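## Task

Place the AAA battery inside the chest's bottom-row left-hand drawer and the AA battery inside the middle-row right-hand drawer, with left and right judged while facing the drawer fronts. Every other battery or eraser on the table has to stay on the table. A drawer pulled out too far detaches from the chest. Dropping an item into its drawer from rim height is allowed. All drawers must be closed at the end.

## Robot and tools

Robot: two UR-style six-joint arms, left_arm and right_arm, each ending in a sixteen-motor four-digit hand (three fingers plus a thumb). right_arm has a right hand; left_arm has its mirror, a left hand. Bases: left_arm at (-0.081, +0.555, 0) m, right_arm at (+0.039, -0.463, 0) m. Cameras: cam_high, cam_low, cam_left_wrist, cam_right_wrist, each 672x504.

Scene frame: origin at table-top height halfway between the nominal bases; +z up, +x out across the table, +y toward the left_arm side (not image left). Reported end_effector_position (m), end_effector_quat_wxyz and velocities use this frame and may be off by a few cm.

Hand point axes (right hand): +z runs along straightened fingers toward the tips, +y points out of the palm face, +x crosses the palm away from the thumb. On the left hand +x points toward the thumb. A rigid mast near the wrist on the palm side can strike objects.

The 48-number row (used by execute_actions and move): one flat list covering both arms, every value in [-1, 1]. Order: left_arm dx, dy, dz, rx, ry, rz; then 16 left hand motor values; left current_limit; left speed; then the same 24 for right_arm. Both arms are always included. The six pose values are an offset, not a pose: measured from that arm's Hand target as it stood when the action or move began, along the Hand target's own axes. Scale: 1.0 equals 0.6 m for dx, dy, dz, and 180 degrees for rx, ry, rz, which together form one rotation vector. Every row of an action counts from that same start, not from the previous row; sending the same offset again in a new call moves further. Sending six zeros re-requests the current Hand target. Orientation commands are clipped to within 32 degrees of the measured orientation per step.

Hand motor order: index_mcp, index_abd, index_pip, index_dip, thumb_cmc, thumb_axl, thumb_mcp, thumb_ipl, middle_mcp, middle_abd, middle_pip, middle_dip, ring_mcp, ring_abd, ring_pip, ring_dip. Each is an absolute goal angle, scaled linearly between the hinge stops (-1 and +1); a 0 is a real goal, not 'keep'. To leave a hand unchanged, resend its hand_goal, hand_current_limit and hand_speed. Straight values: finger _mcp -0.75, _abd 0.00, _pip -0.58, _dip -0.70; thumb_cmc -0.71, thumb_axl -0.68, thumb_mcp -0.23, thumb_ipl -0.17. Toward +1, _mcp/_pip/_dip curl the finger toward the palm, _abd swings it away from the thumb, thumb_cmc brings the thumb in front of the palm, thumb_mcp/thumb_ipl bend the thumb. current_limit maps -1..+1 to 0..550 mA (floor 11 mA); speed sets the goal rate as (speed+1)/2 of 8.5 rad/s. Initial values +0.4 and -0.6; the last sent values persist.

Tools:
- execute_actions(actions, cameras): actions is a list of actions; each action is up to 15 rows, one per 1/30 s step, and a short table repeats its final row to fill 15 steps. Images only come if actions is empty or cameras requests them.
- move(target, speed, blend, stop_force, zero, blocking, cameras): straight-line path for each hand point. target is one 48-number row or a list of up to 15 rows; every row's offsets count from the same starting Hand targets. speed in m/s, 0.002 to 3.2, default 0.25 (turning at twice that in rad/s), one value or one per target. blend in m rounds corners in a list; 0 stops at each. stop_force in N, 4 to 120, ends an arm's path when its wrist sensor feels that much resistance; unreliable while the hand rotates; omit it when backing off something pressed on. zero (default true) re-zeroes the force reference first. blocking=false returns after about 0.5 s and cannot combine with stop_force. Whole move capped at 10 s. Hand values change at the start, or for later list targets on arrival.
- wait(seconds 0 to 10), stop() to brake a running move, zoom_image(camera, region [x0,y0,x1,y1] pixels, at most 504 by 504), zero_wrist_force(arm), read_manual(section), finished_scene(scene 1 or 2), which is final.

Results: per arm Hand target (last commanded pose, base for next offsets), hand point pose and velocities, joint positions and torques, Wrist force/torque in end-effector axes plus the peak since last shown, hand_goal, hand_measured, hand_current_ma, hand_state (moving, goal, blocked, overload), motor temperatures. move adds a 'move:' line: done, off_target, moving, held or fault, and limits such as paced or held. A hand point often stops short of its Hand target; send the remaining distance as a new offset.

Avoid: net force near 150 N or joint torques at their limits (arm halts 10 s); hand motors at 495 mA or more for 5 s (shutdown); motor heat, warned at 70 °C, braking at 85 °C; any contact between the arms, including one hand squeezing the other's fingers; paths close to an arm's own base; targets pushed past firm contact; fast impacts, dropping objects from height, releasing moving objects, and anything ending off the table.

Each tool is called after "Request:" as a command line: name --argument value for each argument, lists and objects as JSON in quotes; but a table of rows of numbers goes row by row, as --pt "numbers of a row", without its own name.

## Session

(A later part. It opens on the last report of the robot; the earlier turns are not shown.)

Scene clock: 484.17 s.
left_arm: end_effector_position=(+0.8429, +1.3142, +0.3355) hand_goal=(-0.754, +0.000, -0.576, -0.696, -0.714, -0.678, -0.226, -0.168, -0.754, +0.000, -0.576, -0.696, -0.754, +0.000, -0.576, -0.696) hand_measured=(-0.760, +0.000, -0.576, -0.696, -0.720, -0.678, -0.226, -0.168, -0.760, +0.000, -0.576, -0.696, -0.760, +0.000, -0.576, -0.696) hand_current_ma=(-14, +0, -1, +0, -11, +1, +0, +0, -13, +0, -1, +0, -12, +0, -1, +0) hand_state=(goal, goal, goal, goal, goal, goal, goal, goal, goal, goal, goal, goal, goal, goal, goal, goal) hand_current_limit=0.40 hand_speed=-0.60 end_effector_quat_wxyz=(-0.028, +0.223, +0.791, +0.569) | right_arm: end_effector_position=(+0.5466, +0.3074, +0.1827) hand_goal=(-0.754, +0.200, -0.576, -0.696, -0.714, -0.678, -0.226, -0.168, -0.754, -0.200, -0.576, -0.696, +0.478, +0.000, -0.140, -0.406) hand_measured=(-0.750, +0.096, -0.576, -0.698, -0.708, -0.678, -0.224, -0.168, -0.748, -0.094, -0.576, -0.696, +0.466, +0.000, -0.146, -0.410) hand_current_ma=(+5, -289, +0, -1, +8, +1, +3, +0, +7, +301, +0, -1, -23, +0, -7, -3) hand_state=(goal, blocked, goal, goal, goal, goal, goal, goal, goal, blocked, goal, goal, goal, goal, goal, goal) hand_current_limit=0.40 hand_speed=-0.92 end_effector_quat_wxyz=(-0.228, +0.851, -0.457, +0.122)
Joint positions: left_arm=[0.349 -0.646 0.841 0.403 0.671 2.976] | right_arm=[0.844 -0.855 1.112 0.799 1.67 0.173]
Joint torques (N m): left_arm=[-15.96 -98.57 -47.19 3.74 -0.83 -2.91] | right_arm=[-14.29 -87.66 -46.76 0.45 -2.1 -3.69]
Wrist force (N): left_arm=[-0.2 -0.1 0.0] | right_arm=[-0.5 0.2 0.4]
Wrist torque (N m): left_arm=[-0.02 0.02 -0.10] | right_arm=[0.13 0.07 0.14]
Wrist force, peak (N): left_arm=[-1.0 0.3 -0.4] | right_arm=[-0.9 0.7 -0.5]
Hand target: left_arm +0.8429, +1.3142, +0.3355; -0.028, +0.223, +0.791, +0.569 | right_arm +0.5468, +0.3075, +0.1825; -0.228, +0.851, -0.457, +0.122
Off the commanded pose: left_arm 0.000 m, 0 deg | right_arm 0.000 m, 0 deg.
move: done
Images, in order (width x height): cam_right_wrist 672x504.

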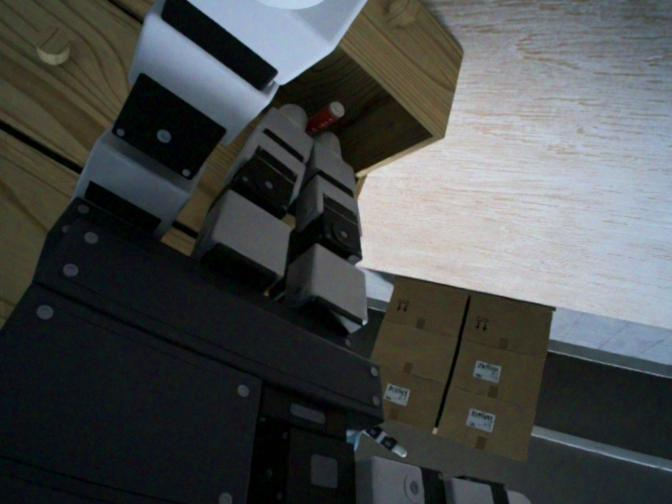

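Request:
move --target '[0,0,0,0,0,0,-0.754,0,-0.576,-0.696,-0.714,-0.678,-0.226,-0.168,-0.754,0,-0.576,-0.696,-0.754,0,-0.576,-0.696,0.4,-0.6,0,0.0167,0.0289,0,0,0,-0.754,0.2,-0.576,-0.696,-0.714,-0.678,-0.226,-0.168,-0.754,-0.2,-0.576,-0.696,0.479,0,-0.139,-0.406,0.4,-0.92]' --speed 0.04 --stop_force 5 --cameras '["cam_right_wrist"]'

Request:
zoom_image --camera "cam_right_wrist" --region '[180, 40, 430, 250]'

Scene clock: 489.93 s.
left_arm: end_effector_position=(+0.8429, +1.3142, +0.3355) hand_goal=(-0.754, +0.000, -0.576, -0.696, -0.714, -0.678, -0.226, -0.168, -0.754, +0.000, -0.576, -0.696, -0.754, +0.000, -0.576, -0.696) hand_measured=(-0.760, +0.000, -0.576, -0.696, -0.720, -0.678, -0.226, -0.168, -0.760, +0.000, -0.576, -0.696, -0.760, +0.000, -0.576, -0.696) hand_current_ma=(-14, +0, -1, +0, -11, +1, +0, +0, -13, +0, -1, +0, -12, +0, -1, +0) hand_state=(goal, goal, goal, goal, goal, goal, goal, goal, goal, goal, goal, goal, goal, goal, goal, goal) hand_current_limit=0.40 hand_speed=-0.60 end_effector_quat_wxyz=(-0.028, +0.223, +0.791, +0.569) | right_arm: end_effector_position=(+0.5468, +0.3075, +0.1625) hand_goal=(-0.754, +0.200, -0.576, -0.696, -0.714, -0.678, -0.226, -0.168, -0.754, -0.200, -0.576, -0.696, +0.478, +0.000, -0.140, -0.406) hand_measured=(-0.750, +0.096, -0.576, -0.698, -0.708, -0.678, -0.224, -0.168, -0.748, -0.094, -0.576, -0.696, +0.466, +0.000, -0.146, -0.410) hand_current_ma=(+5, -289, +0, -1, +8, +1, +3, +0, +7, +301, +0, -1, -23, +0, -7, -3) hand_state=(goal, blocked, goal, goal, goal, goal, goal, goal, goal, blocked, goal, goal, goal, goal, goal, goal) hand_current_limit=0.40 hand_speed=-0.92 end_effector_quat_wxyz=(-0.228, +0.851, -0.457, +0.122)
Joint positions: left_arm=[0.349 -0.646 0.841 0.403 0.671 2.976] | right_arm=[0.844 -0.845 1.131 0.77 1.67 0.173]
Joint torques (N m): left_arm=[-17.24 -98.77 -46.93 3.79 -0.72 -3.26] | right_arm=[-12.56 -89.19 -25.11 -0.35 -1.13 -3.71]
Wrist force (N): left_arm=[-0.3 -0.1 0.1] | right_arm=[-0.5 0.3 0.1]
Wrist torque (N m): left_arm=[-0.04 0.03 -0.10] | right_arm=[0.17 0.09 0.13]
Wrist force, peak (N): left_arm=[-0.6 0.0 -0.7] | right_arm=[-0.9 0.5 0.2]
Hand target: left_arm +0.8429, +1.3142, +0.3355; -0.028, +0.223, +0.791, +0.569 | right_arm +0.5468, +0.3075, +0.1625; -0.228, +0.851, -0.457, +0.122
Off the commanded pose: left_arm 0.000 m, 0 deg | right_arm 0.000 m, 0 deg.
move: done
Images, in order (width x height): cam_right_wrist 672x504.

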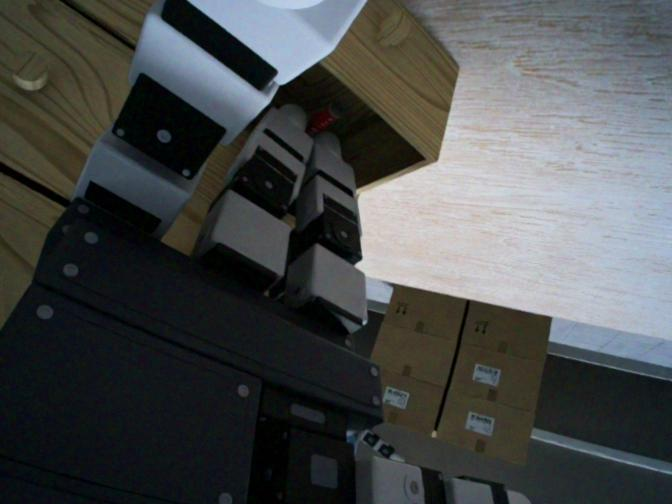

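Scaled by 2.016 from the camera's 672x504 image, which has a finer 960x720 frame.

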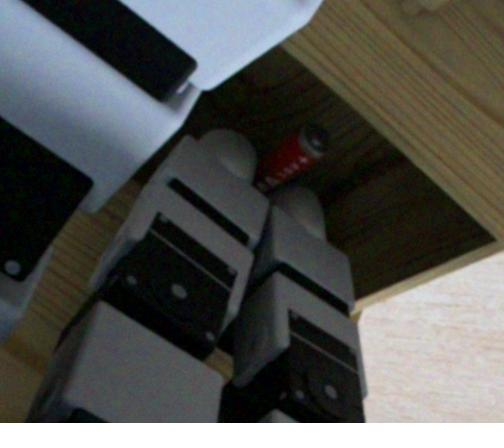

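Request:
move --target '[0,0,0,0,0,0,-0.754,0,-0.576,-0.696,-0.714,-0.678,-0.226,-0.168,-0.754,0,-0.576,-0.696,-0.754,0,-0.576,-0.696,0.4,-0.6,0,0.0125,0.0217,0,0,0,-0.754,0.2,-0.576,-0.696,-0.714,-0.678,-0.226,-0.168,-0.754,-0.2,-0.576,-0.696,0.479,0,-0.139,-0.406,0.4,-0.92]' --speed 0.03 --stop_force 5

Request:
move --target '[0,0,0,0,0,0,-0.754,0,-0.576,-0.696,-0.714,-0.678,-0.226,-0.168,-0.754,0,-0.576,-0.696,-0.754,0,-0.576,-0.696,0.4,-0.6,0,0,0,0,0,0,-0.754,-0.05,-0.576,-0.696,-0.714,-0.678,-0.226,-0.168,-0.754,0.05,-0.576,-0.696,0.479,0,-0.139,-0.406,0.4,-0.6]' --speed 0.03 --cameras '["cam_right_wrist"]'

Request:
zoom_image --camera "cam_right_wrist" --region '[180, 40, 430, 250]'

Scene clock: 498.70 s.
left_arm: end_effector_position=(+0.8429, +1.3142, +0.3355) hand_goal=(-0.754, +0.000, -0.576, -0.696, -0.714, -0.678, -0.226, -0.168, -0.754, +0.000, -0.576, -0.696, -0.754, +0.000, -0.576, -0.696) hand_measured=(-0.760, +0.000, -0.576, -0.696, -0.720, -0.678, -0.226, -0.168, -0.760, +0.000, -0.576, -0.696, -0.760, +0.000, -0.576, -0.696) hand_current_ma=(-14, +0, -1, +0, -11, +1, +0, +0, -13, +0, -1, +0, -12, +0, -1, +0) hand_state=(goal, goal, goal, goal, goal, goal, goal, goal, goal, goal, goal, goal, goal, goal, goal, goal) hand_current_limit=0.40 hand_speed=-0.60 end_effector_quat_wxyz=(-0.028, +0.223, +0.791, +0.569) | right_arm: end_effector_position=(+0.5468, +0.3075, +0.1475) hand_goal=(-0.754, +0.200, -0.576, -0.696, -0.714, -0.678, -0.226, -0.168, -0.754, -0.200, -0.576, -0.696, +0.478, +0.000, -0.140, -0.406) hand_measured=(-0.750, +0.096, -0.576, -0.698, -0.708, -0.678, -0.224, -0.168, -0.748, -0.094, -0.576, -0.696, +0.466, +0.000, -0.146, -0.410) hand_current_ma=(+5, -289, +0, -1, +8, +1, +3, +0, +7, +301, +0, -1, -23, +0, -7, -3) hand_state=(goal, blocked, goal, goal, goal, goal, goal, goal, goal, blocked, goal, goal, goal, goal, goal, goal) hand_current_limit=0.40 hand_speed=-0.92 end_effector_quat_wxyz=(-0.228, +0.851, -0.457, +0.122)
Joint positions: left_arm=[0.349 -0.646 0.841 0.403 0.671 2.976] | right_arm=[0.844 -0.837 1.145 0.749 1.67 0.173]
Joint torques (N m): left_arm=[-15.66 -98.44 -46.96 3.84 -0.66 -2.86] | right_arm=[-14.61 -90.01 -25.23 -0.19 -1.15 -3.89]
Wrist force (N): left_arm=[-0.5 0.2 -0.2] | right_arm=[-0.7 0.4 0.2]
Wrist torque (N m): left_arm=[0.03 0.05 -0.12] | right_arm=[0.17 0.11 0.11]
Wrist force, peak (N): left_arm=[-0.7 -0.3 -0.6] | right_arm=[-1.0 0.0 0.5]
Hand target: left_arm +0.8429, +1.3142, +0.3355; -0.028, +0.223, +0.791, +0.569 | right_arm +0.5468, +0.3075, +0.1475; -0.228, +0.851, -0.457, +0.122
Off the commanded pose: left_arm 0.000 m, 0 deg | right_arm 0.000 m, 0 deg.
move: done

Scene clock: 499.20 s.
left_arm: end_effector_position=(+0.8429, +1.3142, +0.3355) hand_goal=(-0.754, +0.000, -0.576, -0.696, -0.714, -0.678, -0.226, -0.168, -0.754, +0.000, -0.576, -0.696, -0.754, +0.000, -0.576, -0.696) hand_measured=(-0.760, +0.000, -0.576, -0.696, -0.720, -0.678, -0.226, -0.168, -0.760, +0.000, -0.576, -0.696, -0.760, +0.000, -0.576, -0.696) hand_current_ma=(-14, +0, -1, +0, -11, +1, +0, +0, -13, +0, -1, +0, -12, +0, -1, +0) hand_state=(goal, goal, goal, goal, goal, goal, goal, goal, goal, goal, goal, goal, goal, goal, goal, goal) hand_current_limit=0.40 hand_speed=-0.60 end_effector_quat_wxyz=(-0.028, +0.223, +0.791, +0.569) | right_arm: end_effector_position=(+0.5468, +0.3075, +0.1475) hand_goal=(-0.754, -0.050, -0.576, -0.696, -0.714, -0.678, -0.226, -0.168, -0.754, +0.050, -0.576, -0.696, +0.478, +0.000, -0.140, -0.406) hand_measured=(-0.750, -0.046, -0.576, -0.698, -0.708, -0.678, -0.224, -0.168, -0.748, +0.046, -0.576, -0.696, +0.466, +0.000, -0.146, -0.410) hand_current_ma=(+5, +3, +0, -1, +8, +1, +3, +0, +7, -3, +0, -1, -23, +0, -7, -3) hand_state=(goal, goal, goal, goal, goal, goal, goal, goal, goal, goal, goal, goal, goal, goal, goal, goal) hand_current_limit=0.40 hand_speed=-0.60 end_effector_quat_wxyz=(-0.228, +0.851, -0.457, +0.122)
Joint positions: left_arm=[0.349 -0.646 0.841 0.403 0.671 2.976] | right_arm=[0.844 -0.837 1.145 0.749 1.67 0.173]
Joint torques (N m): left_arm=[-17.14 -98.42 -47.56 3.44 -0.89 -3.02] | right_arm=[-15.37 -89.82 -24.37 -0.52 -1.36 -3.65]
Wrist force (N): left_arm=[-0.2 0.3 -0.3] | right_arm=[-0.7 0.0 0.4]
Wrist torque (N m): left_arm=[0.06 0.01 -0.11] | right_arm=[0.11 0.10 0.11]
Wrist force, peak (N): left_arm=[-0.5 0.5 0.2] | right_arm=[-0.7 0.0 0.4]
Hand target: left_arm +0.8429, +1.3142, +0.3355; -0.028, +0.223, +0.791, +0.569 | right_arm +0.5468, +0.3075, +0.1475; -0.228, +0.851, -0.457, +0.122
Off the commanded pose: left_arm 0.000 m, 0 deg | right_arm 0.000 m, 0 deg.
move: done
Images, in order (width x height): cam_right_wrist 672x504.

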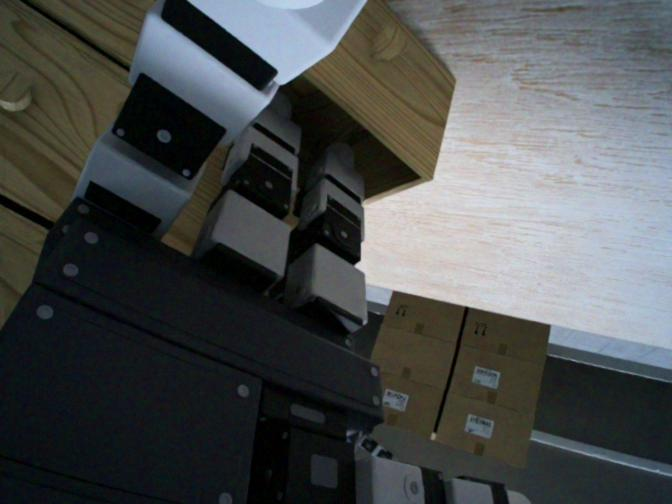

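Scaled by 2.016 from the camera's 672x504 image, which has a finer 960x720 frame.

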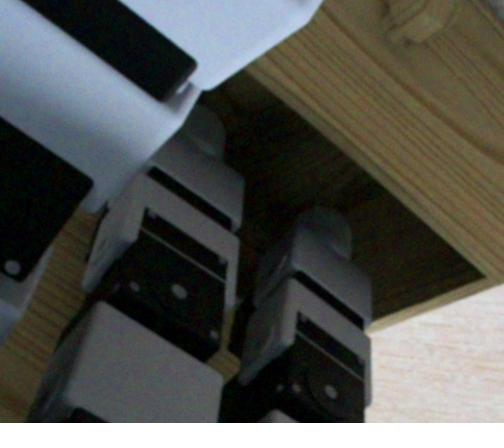

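Request:
move --pt "0 0 0 0 0 0 -0.754 0 -0.576 -0.696 -0.714 -0.678 -0.226 -0.168 -0.754 0 -0.576 -0.696 -0.754 0 -0.576 -0.696 0.4 -0.6 0 -0.0292 -0.0505 0 0 0 -0.754 -0.05 -0.576 -0.696 -0.714 -0.678 -0.226 -0.168 -0.754 0.05 -0.576 -0.696 0.479 0 -0.139 -0.406 0.4 -0.6" --pt "0 0 0 0 0 0 -0.754 0 -0.576 -0.696 -0.714 -0.678 -0.226 -0.168 -0.754 0 -0.576 -0.696 -0.754 0 -0.576 -0.696 0.4 -0.6 0 0.0241 -0.1583 0 0 0 -0.754 -0.05 -0.576 -0.696 -0.714 -0.678 -0.226 -0.168 -0.754 0.05 -0.576 -0.696 0.479 0 -0.139 -0.406 0.4 -0.6" --pt "0 0 0 0 0 0 -0.754 0 -0.576 -0.696 -0.714 -0.678 -0.226 -0.168 -0.754 0 -0.576 -0.696 -0.754 0 -0.576 -0.696 0.4 -0.6 0 0.1748 -0.1972 0.1111 0 0 -0.754 -0.05 -0.576 -0.696 -0.714 -0.678 -0.226 -0.168 -0.754 0.05 -0.576 -0.696 0.479 0 -0.139 -0.406 0.4 -0.6" --pt "0 0 0 0 0 0 -0.754 0 -0.576 -0.696 -0.714 -0.678 -0.226 -0.168 -0.754 0 -0.576 -0.696 -0.754 0 -0.576 -0.696 0.4 -0.6 0 0.236 0.0038 0.1111 0 0 -0.754 -0.05 -0.576 -0.696 -0.714 -0.678 -0.226 -0.168 -0.754 0.05 -0.576 -0.696 0.479 0 -0.139 -0.406 0.4 -0.6" --speed '[0.1,0.15,0.2,0.2]' --blend '[0.008,0.02,0.02,0]' --cameras '["cam_high","cam_right_wrist"]'

Request:
zoom_image --camera "cam_high" --region '[150, 170, 340, 360]'

Request:
zoom_image --camera "cam_right_wrist" --region '[180, 60, 430, 270]'

Scene clock: 522.70 s.
left_arm: end_effector_position=(+0.8429, +1.3142, +0.3355) hand_goal=(-0.754, +0.000, -0.576, -0.696, -0.714, -0.678, -0.226, -0.168, -0.754, +0.000, -0.576, -0.696, -0.754, +0.000, -0.576, -0.696) hand_measured=(-0.760, +0.000, -0.576, -0.696, -0.720, -0.678, -0.226, -0.168, -0.760, +0.000, -0.576, -0.696, -0.760, +0.000, -0.576, -0.696) hand_current_ma=(-14, +0, -1, +0, -11, +1, +0, +0, -13, +0, -1, +0, -12, +0, -1, +0) hand_state=(goal, goal, goal, goal, goal, goal, goal, goal, goal, goal, goal, goal, goal, goal, goal, goal) hand_current_limit=0.40 hand_speed=-0.60 end_effector_quat_wxyz=(-0.028, +0.223, +0.791, +0.569) | right_arm: end_effector_position=(+0.4453, +0.2402, +0.0749) hand_goal=(-0.754, -0.050, -0.576, -0.696, -0.714, -0.678, -0.226, -0.168, -0.754, +0.050, -0.576, -0.696, +0.478, +0.000, -0.140, -0.406) hand_measured=(-0.748, -0.046, -0.576, -0.698, -0.708, -0.678, -0.224, -0.168, -0.748, +0.046, -0.576, -0.696, +0.466, +0.000, -0.146, -0.410) hand_current_ma=(+9, +3, +0, -1, +8, +1, +3, +0, +9, -3, +0, -1, -23, +0, -7, -3) hand_state=(goal, goal, goal, goal, goal, goal, goal, goal, goal, goal, goal, goal, goal, goal, goal, goal) hand_current_limit=0.40 hand_speed=-0.60 end_effector_quat_wxyz=(-0.372, +0.799, -0.429, +0.200)
Joint positions: left_arm=[0.349 -0.646 0.841 0.403 0.671 2.976] | right_arm=[0.906 -1.1 1.731 0.084 1.77 0.17]
Joint torques (N m): left_arm=[-17.4 -98.16 -47.27 3.89 -0.65 -3.27] | right_arm=[-15.92 -63.62 -41.26 -1.49 -1.74 -3.91]
Wrist force (N): left_arm=[-0.1 0.1 0.1] | right_arm=[-1.2 0.5 -0.2]
Wrist torque (N m): left_arm=[-0.02 0.01 -0.10] | right_arm=[0.23 0.20 0.11]
Wrist force, peak (N): left_arm=[-0.9 0.1 0.4] | right_arm=[-0.7 0.2 -1.5]
Hand target: left_arm +0.8429, +1.3142, +0.3355; -0.028, +0.223, +0.791, +0.569 | right_arm +0.4455, +0.2404, +0.0748; -0.372, +0.799, -0.429, +0.200
Off the commanded pose: left_arm 0.000 m, 0 deg | right_arm 0.000 m, 0 deg.
move: done
Images, in order (width x height): cam_high 672x504, cam_right_wrist 672x504.

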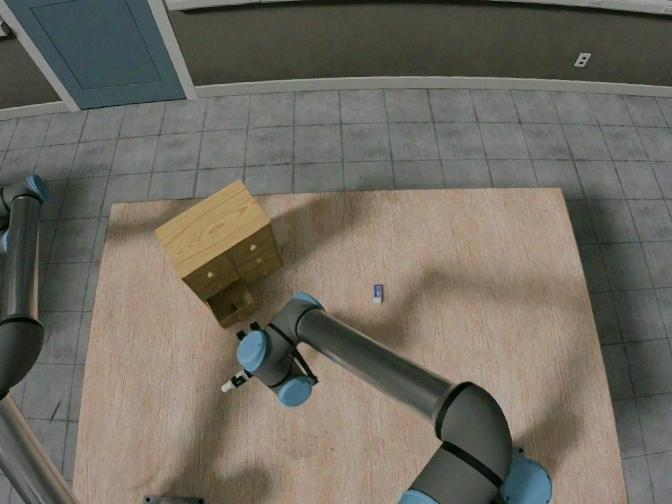

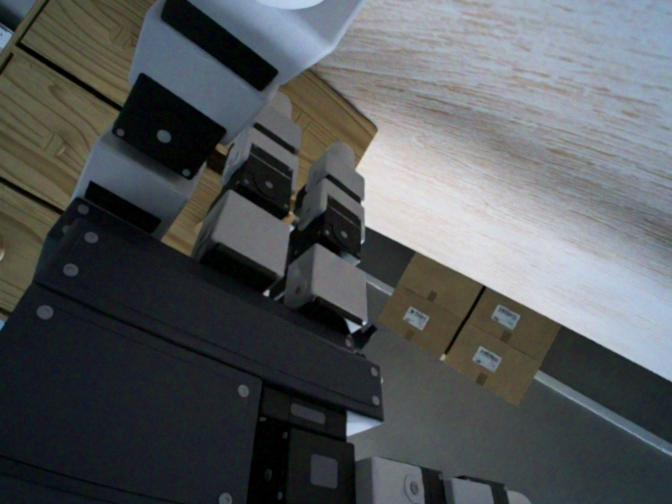

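Scaled by 2.653 from the camera's 672x504 image, which has a finer 960x720 frame.

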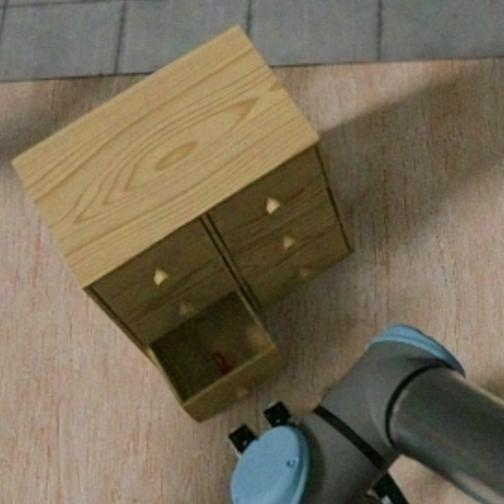

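Scaled by 2.016 from the camera's 672x504 image, which has a finer 960x720 frame.

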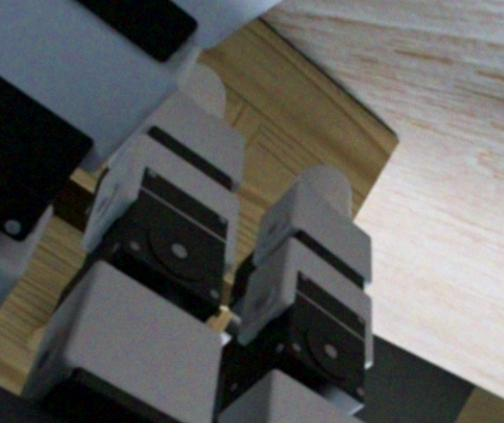

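Request:
move --target '[0,0,0,0,0,0,-0.754,0,-0.576,-0.696,-0.714,-0.678,-0.226,-0.168,-0.754,0,-0.576,-0.696,-0.754,0,-0.576,-0.696,0.4,-0.6,0,-0.0535,0.0638,0,0,0,-0.754,-0.13,-0.576,-0.696,-0.714,-0.678,-0.226,-0.168,-0.754,0.13,-0.576,-0.696,0.479,0,-0.139,-0.406,0.4,-0.8]' --speed 0.06 --stop_force 5 --cameras '["cam_right_wrist"]'

Request:
zoom_image --camera "cam_right_wrist" --region '[180, 60, 430, 270]'

Scene clock: 529.17 s.
left_arm: end_effector_position=(+0.8429, +1.3142, +0.3355) hand_goal=(-0.754, +0.000, -0.576, -0.696, -0.714, -0.678, -0.226, -0.168, -0.754, +0.000, -0.576, -0.696, -0.754, +0.000, -0.576, -0.696) hand_measured=(-0.760, +0.000, -0.576, -0.696, -0.720, -0.678, -0.226, -0.168, -0.760, +0.000, -0.576, -0.696, -0.760, +0.000, -0.576, -0.696) hand_current_ma=(-14, +0, -1, +0, -11, +1, +0, +0, -13, +0, -1, +0, -12, +0, -1, +0) hand_state=(goal, goal, goal, goal, goal, goal, goal, goal, goal, goal, goal, goal, goal, goal, goal, goal) hand_current_limit=0.40 hand_speed=-0.60 end_effector_quat_wxyz=(-0.028, +0.223, +0.791, +0.569) | right_arm: end_effector_position=(+0.4871, +0.2680, +0.0747) hand_goal=(-0.754, -0.130, -0.576, -0.696, -0.714, -0.678, -0.226, -0.168, -0.754, +0.130, -0.576, -0.696, +0.478, +0.000, -0.140, -0.406) hand_measured=(-0.748, -0.126, -0.576, -0.698, -0.708, -0.678, -0.224, -0.168, -0.746, +0.128, -0.576, -0.696, +0.466, +0.000, -0.146, -0.410) hand_current_ma=(+10, +3, +0, -1, +8, +1, +3, +0, +11, -1, +0, -1, -23, +0, -7, -3) hand_state=(goal, goal, goal, goal, goal, goal, goal, goal, goal, goal, goal, goal, goal, goal, goal, goal) hand_current_limit=0.40 hand_speed=-0.80 end_effector_quat_wxyz=(-0.372, +0.799, -0.429, +0.200)
Joint positions: left_arm=[0.349 -0.646 0.841 0.403 0.671 2.976] | right_arm=[0.888 -1.039 1.633 0.12 1.756 0.158]
Joint torques (N m): left_arm=[-17.46 -99.07 -47.3 3.87 -0.83 -2.76] | right_arm=[-14.87 -68.99 -42.73 4.33 -1.74 -3.89]
Wrist force (N): left_arm=[-0.6 -0.2 -0.3] | right_arm=[-1.0 0.3 -1.3]
Wrist torque (N m): left_arm=[0.00 0.06 -0.13] | right_arm=[0.28 0.19 0.11]
Wrist force, peak (N): left_arm=[-1.1 -0.1 0.2] | right_arm=[-1.2 0.3 -1.4]
Hand target: left_arm +0.8429, +1.3142, +0.3355; -0.028, +0.223, +0.791, +0.569 | right_arm +0.4871, +0.2680, +0.0747; -0.372, +0.799, -0.429, +0.200
Off the commanded pose: left_arm 0.000 m, 0 deg | right_arm 0.000 m, 0 deg.
move: done
Images, in order (width x height): cam_right_wrist 672x504.

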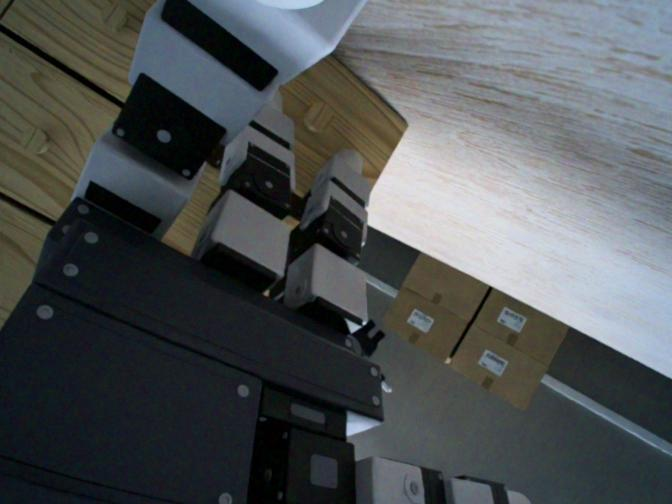

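Scaled by 2.016 from the camera's 672x504 image, which has a finer 960x720 frame.

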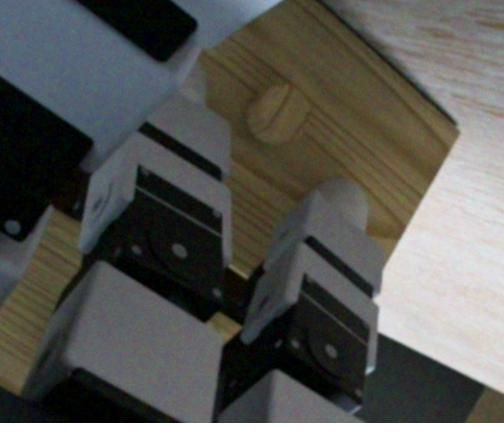

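Request:
move --target '[0,0,0,0,0,0,-0.754,0,-0.576,-0.696,-0.714,-0.678,-0.226,-0.168,-0.754,0,-0.576,-0.696,-0.754,0,-0.576,-0.696,0.4,-0.6,0,0.0051,0.0043,0,0,0,-0.754,-0.13,-0.576,-0.696,-0.714,-0.678,-0.226,-0.168,-0.754,0.13,-0.576,-0.696,0.479,0,-0.139,-0.406,0.4,-0.8]' --speed 0.03

Request:
move --target '[0,0,0,0,0,0,-0.754,0,-0.576,-0.696,-0.714,-0.678,-0.226,-0.168,-0.754,0,-0.576,-0.696,-0.754,0,-0.576,-0.696,0.4,-0.6,0,0,0,0,0,0,-0.754,0.16,-0.576,-0.696,-0.714,-0.678,-0.226,-0.168,-0.754,-0.16,-0.576,-0.696,0.479,0,-0.139,-0.406,0.5,-0.85]' --speed 0.05

Request:
move --target '[0,0,0,0,0,0,-0.754,0,-0.576,-0.696,-0.714,-0.678,-0.226,-0.168,-0.754,0,-0.576,-0.696,-0.754,0,-0.576,-0.696,0.4,-0.6,0,-0.0051,-0.0043,0,0,0,-0.754,0.16,-0.576,-0.696,-0.714,-0.678,-0.226,-0.168,-0.754,-0.16,-0.576,-0.696,0.479,0,-0.139,-0.406,0.5,-0.85]' --speed 0.02

Request:
move --target '[0,0,0,0,0,0,-0.754,0,-0.576,-0.696,-0.714,-0.678,-0.226,-0.168,-0.754,0,-0.576,-0.696,-0.754,0,-0.576,-0.696,0.4,-0.6,0,-0.0803,0.0958,0,0,0,-0.754,0.16,-0.576,-0.696,-0.714,-0.678,-0.226,-0.168,-0.754,-0.16,-0.576,-0.696,0.479,0,-0.139,-0.406,0.5,-0.85]' --speed 0.04 --stop_force 7 --cameras '["cam_high"]'

Request:
zoom_image --camera "cam_high" --region '[150, 170, 340, 360]'

Scene clock: 542.10 s.
left_arm: end_effector_position=(+0.8429, +1.3142, +0.3355) hand_goal=(-0.754, +0.000, -0.576, -0.696, -0.714, -0.678, -0.226, -0.168, -0.754, +0.000, -0.576, -0.696, -0.754, +0.000, -0.576, -0.696) hand_measured=(-0.760, +0.000, -0.576, -0.696, -0.720, -0.678, -0.226, -0.168, -0.760, +0.000, -0.576, -0.696, -0.760, +0.000, -0.576, -0.696) hand_current_ma=(-14, +0, -1, +0, -11, +1, +0, +0, -13, +0, -1, +0, -12, +0, -1, +0) hand_state=(goal, goal, goal, goal, goal, goal, goal, goal, goal, goal, goal, goal, goal, goal, goal, goal) hand_current_limit=0.40 hand_speed=-0.60 end_effector_quat_wxyz=(-0.028, +0.223, +0.791, +0.569) | right_arm: end_effector_position=(+0.4871, +0.2680, +0.0710) hand_goal=(-0.754, -0.130, -0.576, -0.696, -0.714, -0.678, -0.226, -0.168, -0.754, +0.130, -0.576, -0.696, +0.478, +0.000, -0.140, -0.406) hand_measured=(-0.748, -0.128, -0.576, -0.698, -0.708, -0.678, -0.224, -0.168, -0.746, +0.128, -0.576, -0.696, +0.466, +0.000, -0.146, -0.410) hand_current_ma=(+10, +2, +0, -1, +8, +1, +3, +0, +11, -1, +0, -1, -23, +0, -7, -3) hand_state=(goal, goal, goal, goal, goal, goal, goal, goal, goal, goal, goal, goal, goal, goal, goal, goal) hand_current_limit=0.40 hand_speed=-0.80 end_effector_quat_wxyz=(-0.372, +0.799, -0.429, +0.200)
Joint positions: left_arm=[0.349 -0.646 0.841 0.403 0.671 2.976] | right_arm=[0.888 -1.035 1.635 0.114 1.756 0.158]
Joint torques (N m): left_arm=[-17.06 -98.51 -46.74 3.62 -0.74 -2.87] | right_arm=[-14.31 -67.56 -21.47 -1.91 -1.75 -3.86]
Wrist force (N): left_arm=[-0.2 0.0 -0.2] | right_arm=[-1.1 0.2 0.3]
Wrist torque (N m): left_arm=[0.00 0.02 -0.11] | right_arm=[0.18 0.18 0.10]
Wrist force, peak (N): left_arm=[-0.9 0.1 -0.6] | right_arm=[-1.2 0.0 -1.6]
Hand target: left_arm +0.8429, +1.3142, +0.3355; -0.028, +0.223, +0.791, +0.569 | right_arm +0.4871, +0.2680, +0.0707; -0.372, +0.799, -0.429, +0.200
Off the commanded pose: left_arm 0.000 m, 0 deg | right_arm 0.000 m, 0 deg.
move: done

Scene clock: 542.67 s.
left_arm: end_effector_position=(+0.8429, +1.3142, +0.3355) hand_goal=(-0.754, +0.000, -0.576, -0.696, -0.714, -0.678, -0.226, -0.168, -0.754, +0.000, -0.576, -0.696, -0.754, +0.000, -0.576, -0.696) hand_measured=(-0.760, +0.000, -0.576, -0.696, -0.720, -0.678, -0.226, -0.168, -0.760, +0.000, -0.576, -0.696, -0.760, +0.000, -0.576, -0.696) hand_current_ma=(-14, +0, -1, +0, -11, +1, +0, +0, -13, +0, -1, +0, -12, +0, -1, +0) hand_state=(goal, goal, goal, goal, goal, goal, goal, goal, goal, goal, goal, goal, goal, goal, goal, goal) hand_current_limit=0.40 hand_speed=-0.60 end_effector_quat_wxyz=(-0.028, +0.223, +0.791, +0.569) | right_arm: end_effector_position=(+0.4871, +0.2680, +0.0707) hand_goal=(-0.754, +0.160, -0.576, -0.696, -0.714, -0.678, -0.226, -0.168, -0.754, -0.160, -0.576, -0.696, +0.478, +0.000, -0.140, -0.406) hand_measured=(-0.748, +0.060, -0.576, -0.698, -0.708, -0.678, -0.224, -0.168, -0.746, -0.056, -0.576, -0.696, +0.466, +0.000, -0.146, -0.410) hand_current_ma=(+10, -283, +0, -1, +8, +1, +3, +0, +11, +298, +0, -1, -23, +0, -7, -3) hand_state=(goal, moving, goal, goal, goal, goal, goal, goal, goal, moving, goal, goal, goal, goal, goal, goal) hand_current_limit=0.50 hand_speed=-0.85 end_effector_quat_wxyz=(-0.372, +0.799, -0.429, +0.200)
Joint positions: left_arm=[0.349 -0.646 0.841 0.403 0.671 2.976] | right_arm=[0.888 -1.035 1.635 0.114 1.756 0.158]
Joint torques (N m): left_arm=[-16.32 -99.14 -47.58 3.59 -0.51 -2.68] | right_arm=[-14.14 -70.28 -20.52 -1.71 -1.26 -3.78]
Wrist force (N): left_arm=[-0.5 -0.2 -0.3] | right_arm=[-1.0 0.1 0.3]
Wrist torque (N m): left_arm=[-0.01 0.04 -0.11] | right_arm=[0.19 0.18 0.12]
Wrist force, peak (N): left_arm=[-0.8 -0.3 0.2] | right_arm=[-1.3 0.0 0.5]
Hand target: left_arm +0.8429, +1.3142, +0.3355; -0.028, +0.223, +0.791, +0.569 | right_arm +0.4871, +0.2680, +0.0707; -0.372, +0.799, -0.429, +0.200
Off the commanded pose: left_arm 0.000 m, 0 deg | right_arm 0.000 m, 0 deg.
move: done

Scene clock: 543.37 s.
left_arm: end_effector_position=(+0.8429, +1.3142, +0.3355) hand_goal=(-0.754, +0.000, -0.576, -0.696, -0.714, -0.678, -0.226, -0.168, -0.754, +0.000, -0.576, -0.696, -0.754, +0.000, -0.576, -0.696) hand_measured=(-0.760, +0.000, -0.576, -0.696, -0.720, -0.678, -0.226, -0.168, -0.760, +0.000, -0.576, -0.696, -0.760, +0.000, -0.576, -0.696) hand_current_ma=(-14, +0, -1, +0, -11, +1, +0, +0, -13, +0, -1, +0, -12, +0, -1, +0) hand_state=(goal, goal, goal, goal, goal, goal, goal, goal, goal, goal, goal, goal, goal, goal, goal, goal) hand_current_limit=0.40 hand_speed=-0.60 end_effector_quat_wxyz=(-0.028, +0.223, +0.791, +0.569) | right_arm: end_effector_position=(+0.4871, +0.2680, +0.0744) hand_goal=(-0.754, +0.160, -0.576, -0.696, -0.714, -0.678, -0.226, -0.168, -0.754, -0.160, -0.576, -0.696, +0.478, +0.000, -0.140, -0.406) hand_measured=(-0.748, +0.060, -0.576, -0.698, -0.708, -0.678, -0.224, -0.168, -0.746, -0.056, -0.576, -0.696, +0.466, +0.000, -0.146, -0.410) hand_current_ma=(+10, -278, +0, -1, +8, +1, +3, +0, +11, +293, +0, -1, -23, +0, -7, -3) hand_state=(goal, blocked, goal, goal, goal, goal, goal, goal, goal, blocked, goal, goal, goal, goal, goal, goal) hand_current_limit=0.50 hand_speed=-0.85 end_effector_quat_wxyz=(-0.372, +0.799, -0.429, +0.200)
Joint positions: left_arm=[0.349 -0.646 0.841 0.403 0.671 2.976] | right_arm=[0.888 -1.039 1.633 0.119 1.756 0.158]
Joint torques (N m): left_arm=[-16.99 -98.74 -47.17 3.41 -0.78 -2.94] | right_arm=[-11.14 -100.3 -42.53 4.4 -0.33 -4.08]
Wrist force (N): left_arm=[-0.7 0.1 -0.1] | right_arm=[-1.1 0.2 0.6]
Wrist torque (N m): left_arm=[0.01 0.08 -0.15] | right_arm=[0.17 0.19 0.10]
Wrist force, peak (N): left_arm=[-1.0 -0.5 -0.3] | right_arm=[-1.5 -0.1 0.5]
Hand target: left_arm +0.8429, +1.3142, +0.3355; -0.028, +0.223, +0.791, +0.569 | right_arm +0.4871, +0.2680, +0.0747; -0.372, +0.799, -0.429, +0.200
Off the commanded pose: left_arm 0.000 m, 0 deg | right_arm 0.000 m, 0 deg.
move: done

Scene clock: 546.40 s.
left_arm: end_effector_position=(+0.8429, +1.3142, +0.3355) hand_goal=(-0.754, +0.000, -0.576, -0.696, -0.714, -0.678, -0.226, -0.168, -0.754, +0.000, -0.576, -0.696, -0.754, +0.000, -0.576, -0.696) hand_measured=(-0.760, +0.000, -0.576, -0.696, -0.720, -0.678, -0.226, -0.168, -0.760, +0.000, -0.576, -0.696, -0.760, +0.000, -0.576, -0.696) hand_current_ma=(-14, +0, -1, +0, -11, +1, +0, +0, -13, +0, -1, +0, -12, +0, -1, +0) hand_state=(goal, goal, goal, goal, goal, goal, goal, goal, goal, goal, goal, goal, goal, goal, goal, goal) hand_current_limit=0.40 hand_speed=-0.60 end_effector_quat_wxyz=(-0.028, +0.223, +0.791, +0.569) | right_arm: end_effector_position=(+0.5497, +0.3094, +0.0746) hand_goal=(-0.754, +0.160, -0.576, -0.696, -0.714, -0.678, -0.226, -0.168, -0.754, -0.160, -0.576, -0.696, +0.478, +0.000, -0.140, -0.406) hand_measured=(-0.750, +0.064, -0.576, -0.698, -0.708, -0.678, -0.224, -0.168, -0.750, -0.056, -0.576, -0.696, +0.466, +0.000, -0.146, -0.410) hand_current_ma=(+5, -262, +0, -1, +8, +1, +3, +0, +6, +293, +1, +0, -23, +0, -7, -3) hand_state=(goal, blocked, goal, goal, goal, goal, goal, goal, goal, blocked, goal, goal, goal, goal, goal, goal) hand_current_limit=0.50 hand_speed=-0.85 end_effector_quat_wxyz=(-0.372, +0.799, -0.429, +0.200)
Joint positions: left_arm=[0.349 -0.646 0.841 0.403 0.671 2.976] | right_arm=[0.865 -0.944 1.472 0.183 1.739 0.143]
Joint torques (N m): left_arm=[-16.87 -99.65 -47.48 3.62 -0.59 -3.06] | right_arm=[-13.91 -78.85 -43.6 4.27 -2.74 -3.89]
Wrist force (N): left_arm=[-0.3 0.0 0.0] | right_arm=[1.3 -0.6 -3.0]
Wrist torque (N m): left_arm=[-0.02 0.03 -0.10] | right_arm=[0.51 0.46 0.30]
Wrist force, peak (N): left_arm=[-0.8 0.3 0.3] | right_arm=[1.7 -0.5 -3.3]
Hand target: left_arm +0.8429, +1.3142, +0.3355; -0.028, +0.223, +0.791, +0.569 | right_arm +0.5497, +0.3094, +0.0746; -0.372, +0.799, -0.429, +0.200
Off the commanded pose: left_arm 0.000 m, 0 deg | right_arm 0.000 m, 0 deg.
move: done
Images, in order (width x height): cam_high 672x504.

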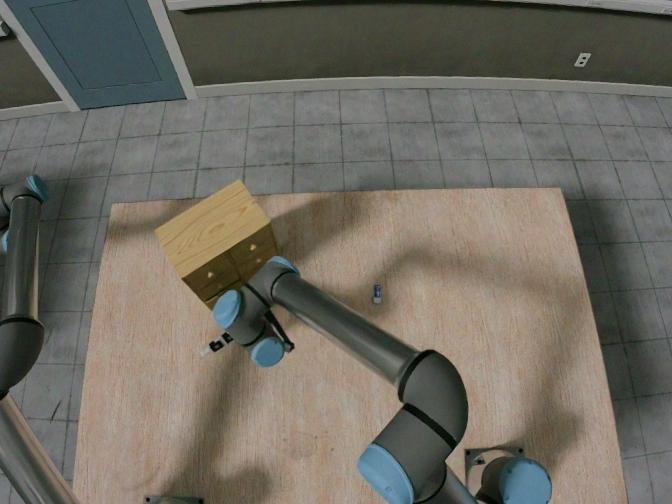

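Scaled by 2.653 from the camera's 672x504 image, which has a finer 960x720 frame.

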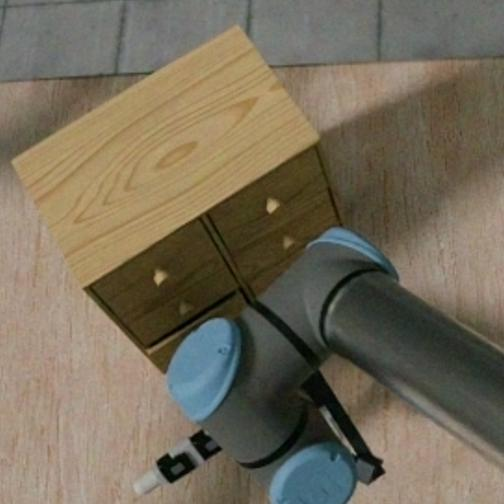

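Request:
move --pt "0 0 0 0 0 0 -0.754 0 -0.576 -0.696 -0.714 -0.678 -0.226 -0.168 -0.754 0 -0.576 -0.696 -0.754 0 -0.576 -0.696 0.4 -0.6 0.0025 0 0 0 0 0 -0.754 0.16 -0.576 -0.696 -0.714 -0.678 -0.226 -0.168 -0.754 -0.16 -0.576 -0.696 0.479 0 -0.139 -0.406 0.5 -0.85" --pt "0 0 0 0 0 0 -0.754 0 -0.576 -0.696 -0.714 -0.678 -0.226 -0.168 -0.754 0 -0.576 -0.696 -0.754 0 -0.576 -0.696 0.4 -0.6 0.0025 -0.0145 0.0173 0 0 0 -0.754 0.16 -0.576 -0.696 -0.714 -0.678 -0.226 -0.168 -0.754 -0.16 -0.576 -0.696 0.479 0 -0.139 -0.406 0.5 -0.85" --speed '[0.02,0.01]' --stop_force 7 --cameras '["cam_high"]'

Request:
zoom_image --camera "cam_high" --region '[150, 170, 340, 360]'

Scene clock: 554.47 s.
left_arm: end_effector_position=(+0.8429, +1.3142, +0.3355) hand_goal=(-0.754, +0.000, -0.576, -0.696, -0.714, -0.678, -0.226, -0.168, -0.754, +0.000, -0.576, -0.696, -0.754, +0.000, -0.576, -0.696) hand_measured=(-0.760, +0.000, -0.576, -0.696, -0.720, -0.678, -0.226, -0.168, -0.760, +0.000, -0.576, -0.696, -0.760, +0.000, -0.576, -0.696) hand_current_ma=(-14, +0, -1, +0, -11, +1, +0, +0, -13, +0, -1, +0, -12, +0, -1, +0) hand_state=(goal, goal, goal, goal, goal, goal, goal, goal, goal, goal, goal, goal, goal, goal, goal, goal) hand_current_limit=0.40 hand_speed=-0.60 end_effector_quat_wxyz=(-0.028, +0.223, +0.791, +0.569) | right_arm: end_effector_position=(+0.5590, +0.3138, +0.0746) hand_goal=(-0.754, +0.160, -0.576, -0.696, -0.714, -0.678, -0.226, -0.168, -0.754, -0.160, -0.576, -0.696, +0.478, +0.000, -0.140, -0.406) hand_measured=(-0.748, +0.064, -0.576, -0.698, -0.708, -0.678, -0.224, -0.168, -0.748, -0.056, -0.576, -0.696, +0.466, +0.000, -0.146, -0.410) hand_current_ma=(+7, -262, +0, -1, +8, +1, +3, +0, +9, +293, +0, -1, -23, +0, -7, -3) hand_state=(goal, blocked, goal, goal, goal, goal, goal, goal, goal, blocked, goal, goal, goal, goal, goal, goal) hand_current_limit=0.50 hand_speed=-0.85 end_effector_quat_wxyz=(-0.372, +0.799, -0.429, +0.200)
Joint positions: left_arm=[0.349 -0.646 0.841 0.403 0.671 2.976] | right_arm=[0.86 -0.932 1.45 0.192 1.735 0.14]
Joint torques (N m): left_arm=[-17.09 -98.9 -46.86 3.57 -0.64 -3.2] | right_arm=[14.79 -101.64 -22.39 -2.81 1.49 2.49]
Wrist force (N): left_arm=[-0.2 -0.3 -0.2] | right_arm=[-1.4 -0.3 -10.0]
Wrist torque (N m): left_arm=[-0.03 0.01 -0.09] | right_arm=[1.05 0.04 0.11]
Wrist force, peak (N): left_arm=[-0.8 -0.2 -0.5] | right_arm=[-0.8 0.1 -18.5]
Hand target: left_arm +0.8429, +1.3142, +0.3355; -0.028, +0.223, +0.791, +0.569 | right_arm +0.5590, +0.3138, +0.0746; -0.372, +0.799, -0.429, +0.200 (not the last commanded pose)
Off the commanded pose: left_arm 0.000 m, 0 deg | right_arm 0.003 m, 0 deg.
move: contact (right_arm); path passed 1 of 2 targets
Images, in order (width x height): cam_high 672x504.

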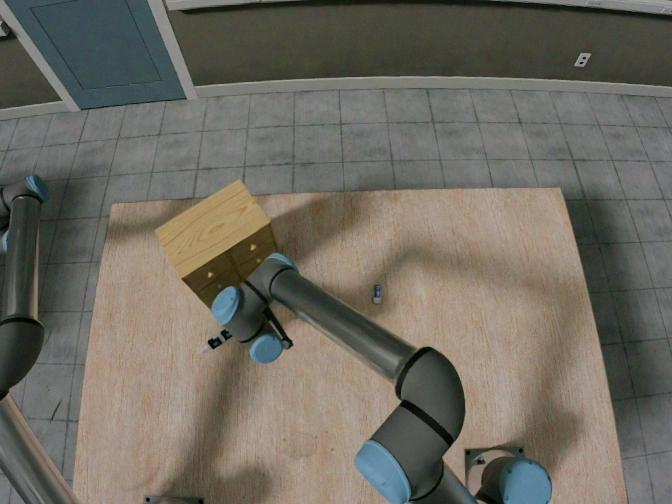

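Scaled by 2.653 from the camera's 672x504 image, which has a finer 960x720 frame.

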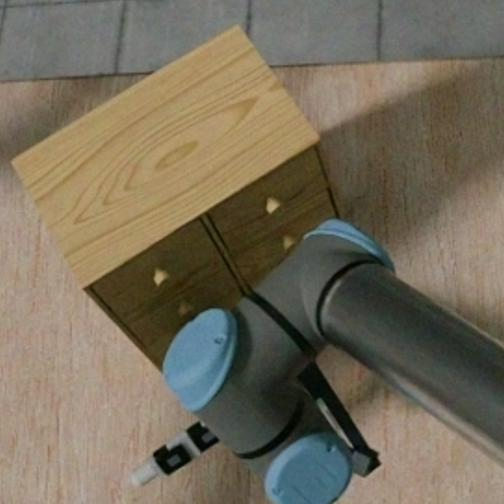

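Request:
move --target '[0,0,0,0,0,0,-0.754,0,-0.576,-0.696,-0.714,-0.678,-0.226,-0.168,-0.754,0,-0.576,-0.696,-0.754,0,-0.576,-0.696,0.4,-0.6,0,0,0,0,0,0,-0.754,-0.13,-0.576,-0.696,-0.714,-0.678,-0.226,-0.168,-0.754,0.13,-0.576,-0.696,0.479,0,-0.139,-0.406,0.4,-0.8]' --speed 0.06

Request:
move --pt "0 0 0 0 0 0 -0.754 0 -0.576 -0.696 -0.714 -0.678 -0.226 -0.168 -0.754 0 -0.576 -0.696 -0.754 0 -0.576 -0.696 0.4 -0.6 0 0.0642 -0.0766 0 0 0 -0.754 -0.13 -0.576 -0.696 -0.714 -0.678 -0.226 -0.168 -0.754 0.13 -0.576 -0.696 0.479 0 -0.139 -0.406 0.4 -0.8" --pt "0 0 0 0 0 0 -0.754 0 -0.576 -0.696 -0.714 -0.678 -0.226 -0.168 -0.754 0 -0.576 -0.696 -0.754 0 -0.576 -0.696 0.4 -0.6 0.2684 0.03 -0.36 0 0 0 -0.754 -0.13 -0.576 -0.696 -0.714 -0.678 -0.226 -0.168 -0.754 0.13 -0.576 -0.696 0.479 0 -0.139 -0.406 0.4 -0.8" --speed '[0.12,0.25]' --blend '[0.01,0]' --cameras '["cam_high"]'

Request:
zoom_image --camera "cam_high" --region '[150, 170, 340, 360]'

Scene clock: 561.87 s.
left_arm: end_effector_position=(+0.8429, +1.3142, +0.3355) hand_goal=(-0.754, +0.000, -0.576, -0.696, -0.714, -0.678, -0.226, -0.168, -0.754, +0.000, -0.576, -0.696, -0.754, +0.000, -0.576, -0.696) hand_measured=(-0.760, +0.000, -0.576, -0.696, -0.720, -0.678, -0.226, -0.168, -0.760, +0.000, -0.576, -0.696, -0.760, +0.000, -0.576, -0.696) hand_current_ma=(-14, +0, -1, +0, -11, +1, +0, +0, -13, +0, -1, +0, -12, +0, -1, +0) hand_state=(goal, goal, goal, goal, goal, goal, goal, goal, goal, goal, goal, goal, goal, goal, goal, goal) hand_current_limit=0.40 hand_speed=-0.60 end_effector_quat_wxyz=(-0.028, +0.223, +0.791, +0.569) | right_arm: end_effector_position=(+0.5590, +0.3138, +0.0746) hand_goal=(-0.754, -0.130, -0.576, -0.696, -0.714, -0.678, -0.226, -0.168, -0.754, +0.130, -0.576, -0.696, +0.478, +0.000, -0.140, -0.406) hand_measured=(-0.746, -0.126, -0.576, -0.698, -0.708, -0.678, -0.224, -0.168, -0.746, +0.126, -0.574, -0.696, +0.466, +0.000, -0.146, -0.410) hand_current_ma=(+11, +3, +0, -1, +8, +1, +3, +0, +14, -4, +1, -1, -23, +0, -7, -3) hand_state=(goal, goal, goal, goal, goal, goal, goal, goal, goal, goal, goal, goal, goal, goal, goal, goal) hand_current_limit=0.40 hand_speed=-0.80 end_effector_quat_wxyz=(-0.372, +0.799, -0.429, +0.200)
Joint positions: left_arm=[0.349 -0.646 0.841 0.403 0.671 2.976] | right_arm=[0.86 -0.932 1.45 0.192 1.735 0.14]
Joint torques (N m): left_arm=[-16.69 -98.32 -46.82 3.68 -0.91 -2.82] | right_arm=[11.77 -103.86 -24.48 -1.66 1.15 2.29]
Wrist force (N): left_arm=[-0.3 0.2 -0.3] | right_arm=[-0.8 0.4 0.0]
Wrist torque (N m): left_arm=[0.03 0.02 -0.10] | right_arm=[0.22 0.14 0.15]
Wrist force, peak (N): left_arm=[-1.2 -0.2 -0.1] | right_arm=[-1.4 -0.5 -10.6]
Hand target: left_arm +0.8429, +1.3142, +0.3355; -0.028, +0.223, +0.791, +0.569 | right_arm +0.5590, +0.3138, +0.0746; -0.372, +0.799, -0.429, +0.200
Off the commanded pose: left_arm 0.000 m, 0 deg | right_arm 0.000 m, 0 deg.
move: done

Scene clock: 564.03 s.
left_arm: end_effector_position=(+0.8429, +1.3142, +0.3355) hand_goal=(-0.754, +0.000, -0.576, -0.696, -0.714, -0.678, -0.226, -0.168, -0.754, +0.000, -0.576, -0.696, -0.754, +0.000, -0.576, -0.696) hand_measured=(-0.760, +0.000, -0.576, -0.696, -0.720, -0.678, -0.226, -0.168, -0.760, +0.000, -0.576, -0.696, -0.760, +0.000, -0.576, -0.696) hand_current_ma=(-14, +0, -1, +0, -11, +1, +0, +0, -13, +0, -1, +0, -12, +0, -1, +0) hand_state=(goal, goal, goal, goal, goal, goal, goal, goal, goal, goal, goal, goal, goal, goal, goal, goal) hand_current_limit=0.40 hand_speed=-0.60 end_effector_quat_wxyz=(-0.028, +0.223, +0.791, +0.569) | right_arm: end_effector_position=(+0.5005, +0.0821, +0.1997) hand_goal=(-0.754, -0.130, -0.576, -0.696, -0.714, -0.678, -0.226, -0.168, -0.754, +0.130, -0.576, -0.696, +0.478, +0.000, -0.140, -0.406) hand_measured=(-0.746, -0.126, -0.576, -0.698, -0.708, -0.678, -0.224, -0.168, -0.746, +0.126, -0.574, -0.696, +0.466, +0.000, -0.146, -0.410) hand_current_ma=(+11, +3, +0, -1, +8, +1, +3, +0, +14, -3, +1, -1, -22, +0, -7, -3) hand_state=(goal, goal, goal, goal, goal, goal, goal, goal, goal, goal, goal, goal, goal, goal, goal, goal) hand_current_limit=0.40 hand_speed=-0.80 end_effector_quat_wxyz=(-0.372, +0.799, -0.429, +0.200)
Joint positions: left_arm=[0.349 -0.646 0.841 0.403 0.671 2.976] | right_arm=[0.65 -1.368 1.851 0.215 1.575 0.003]
Joint torques (N m): left_arm=[-16.47 -97.76 -47.27 3.26 -0.57 -2.97] | right_arm=[-15.05 -73.02 -23.6 4.53 -2.12 -3.4]
Wrist force (N): left_arm=[-0.3 0.1 0.1] | right_arm=[-0.8 0.4 -0.4]
Wrist torque (N m): left_arm=[-0.01 0.02 -0.10] | right_arm=[0.29 0.13 0.12]
Wrist force, peak (N): left_arm=[-0.8 0.3 -0.4] | right_arm=[-2.2 0.7 0.7]
Hand target: left_arm +0.8429, +1.3142, +0.3355; -0.028, +0.223, +0.791, +0.569 | right_arm +0.5005, +0.0819, +0.1998; -0.372, +0.799, -0.429, +0.200
Off the commanded pose: left_arm 0.000 m, 0 deg | right_arm 0.000 m, 0 deg.
move: done
Images, in order (width x height): cam_high 672x504.

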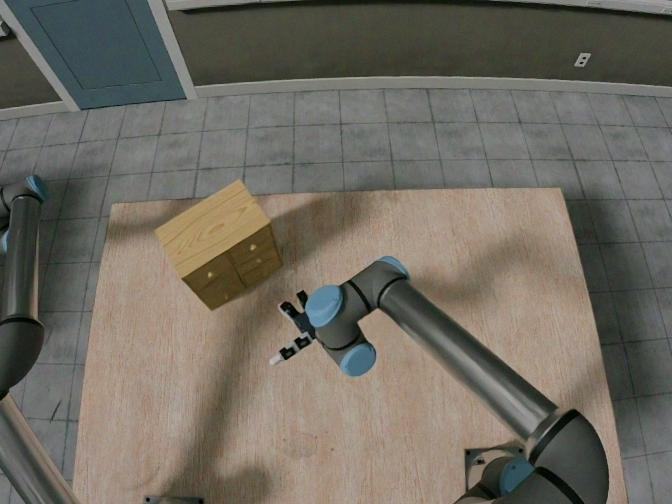

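Scaled by 2.653 from the camera's 672x504 image, which has a finer 960x720 frame.

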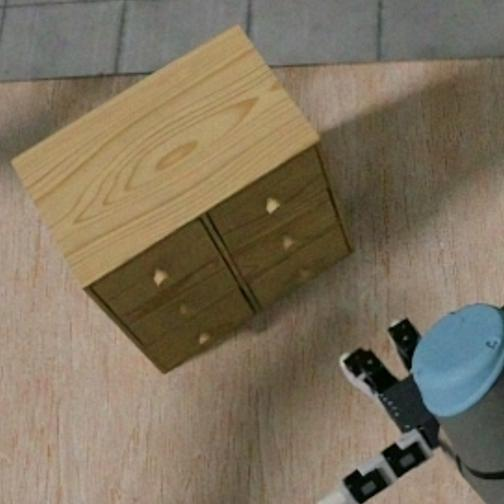

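Request:
finished_scene --scene 2

The scene is finished: the task was done.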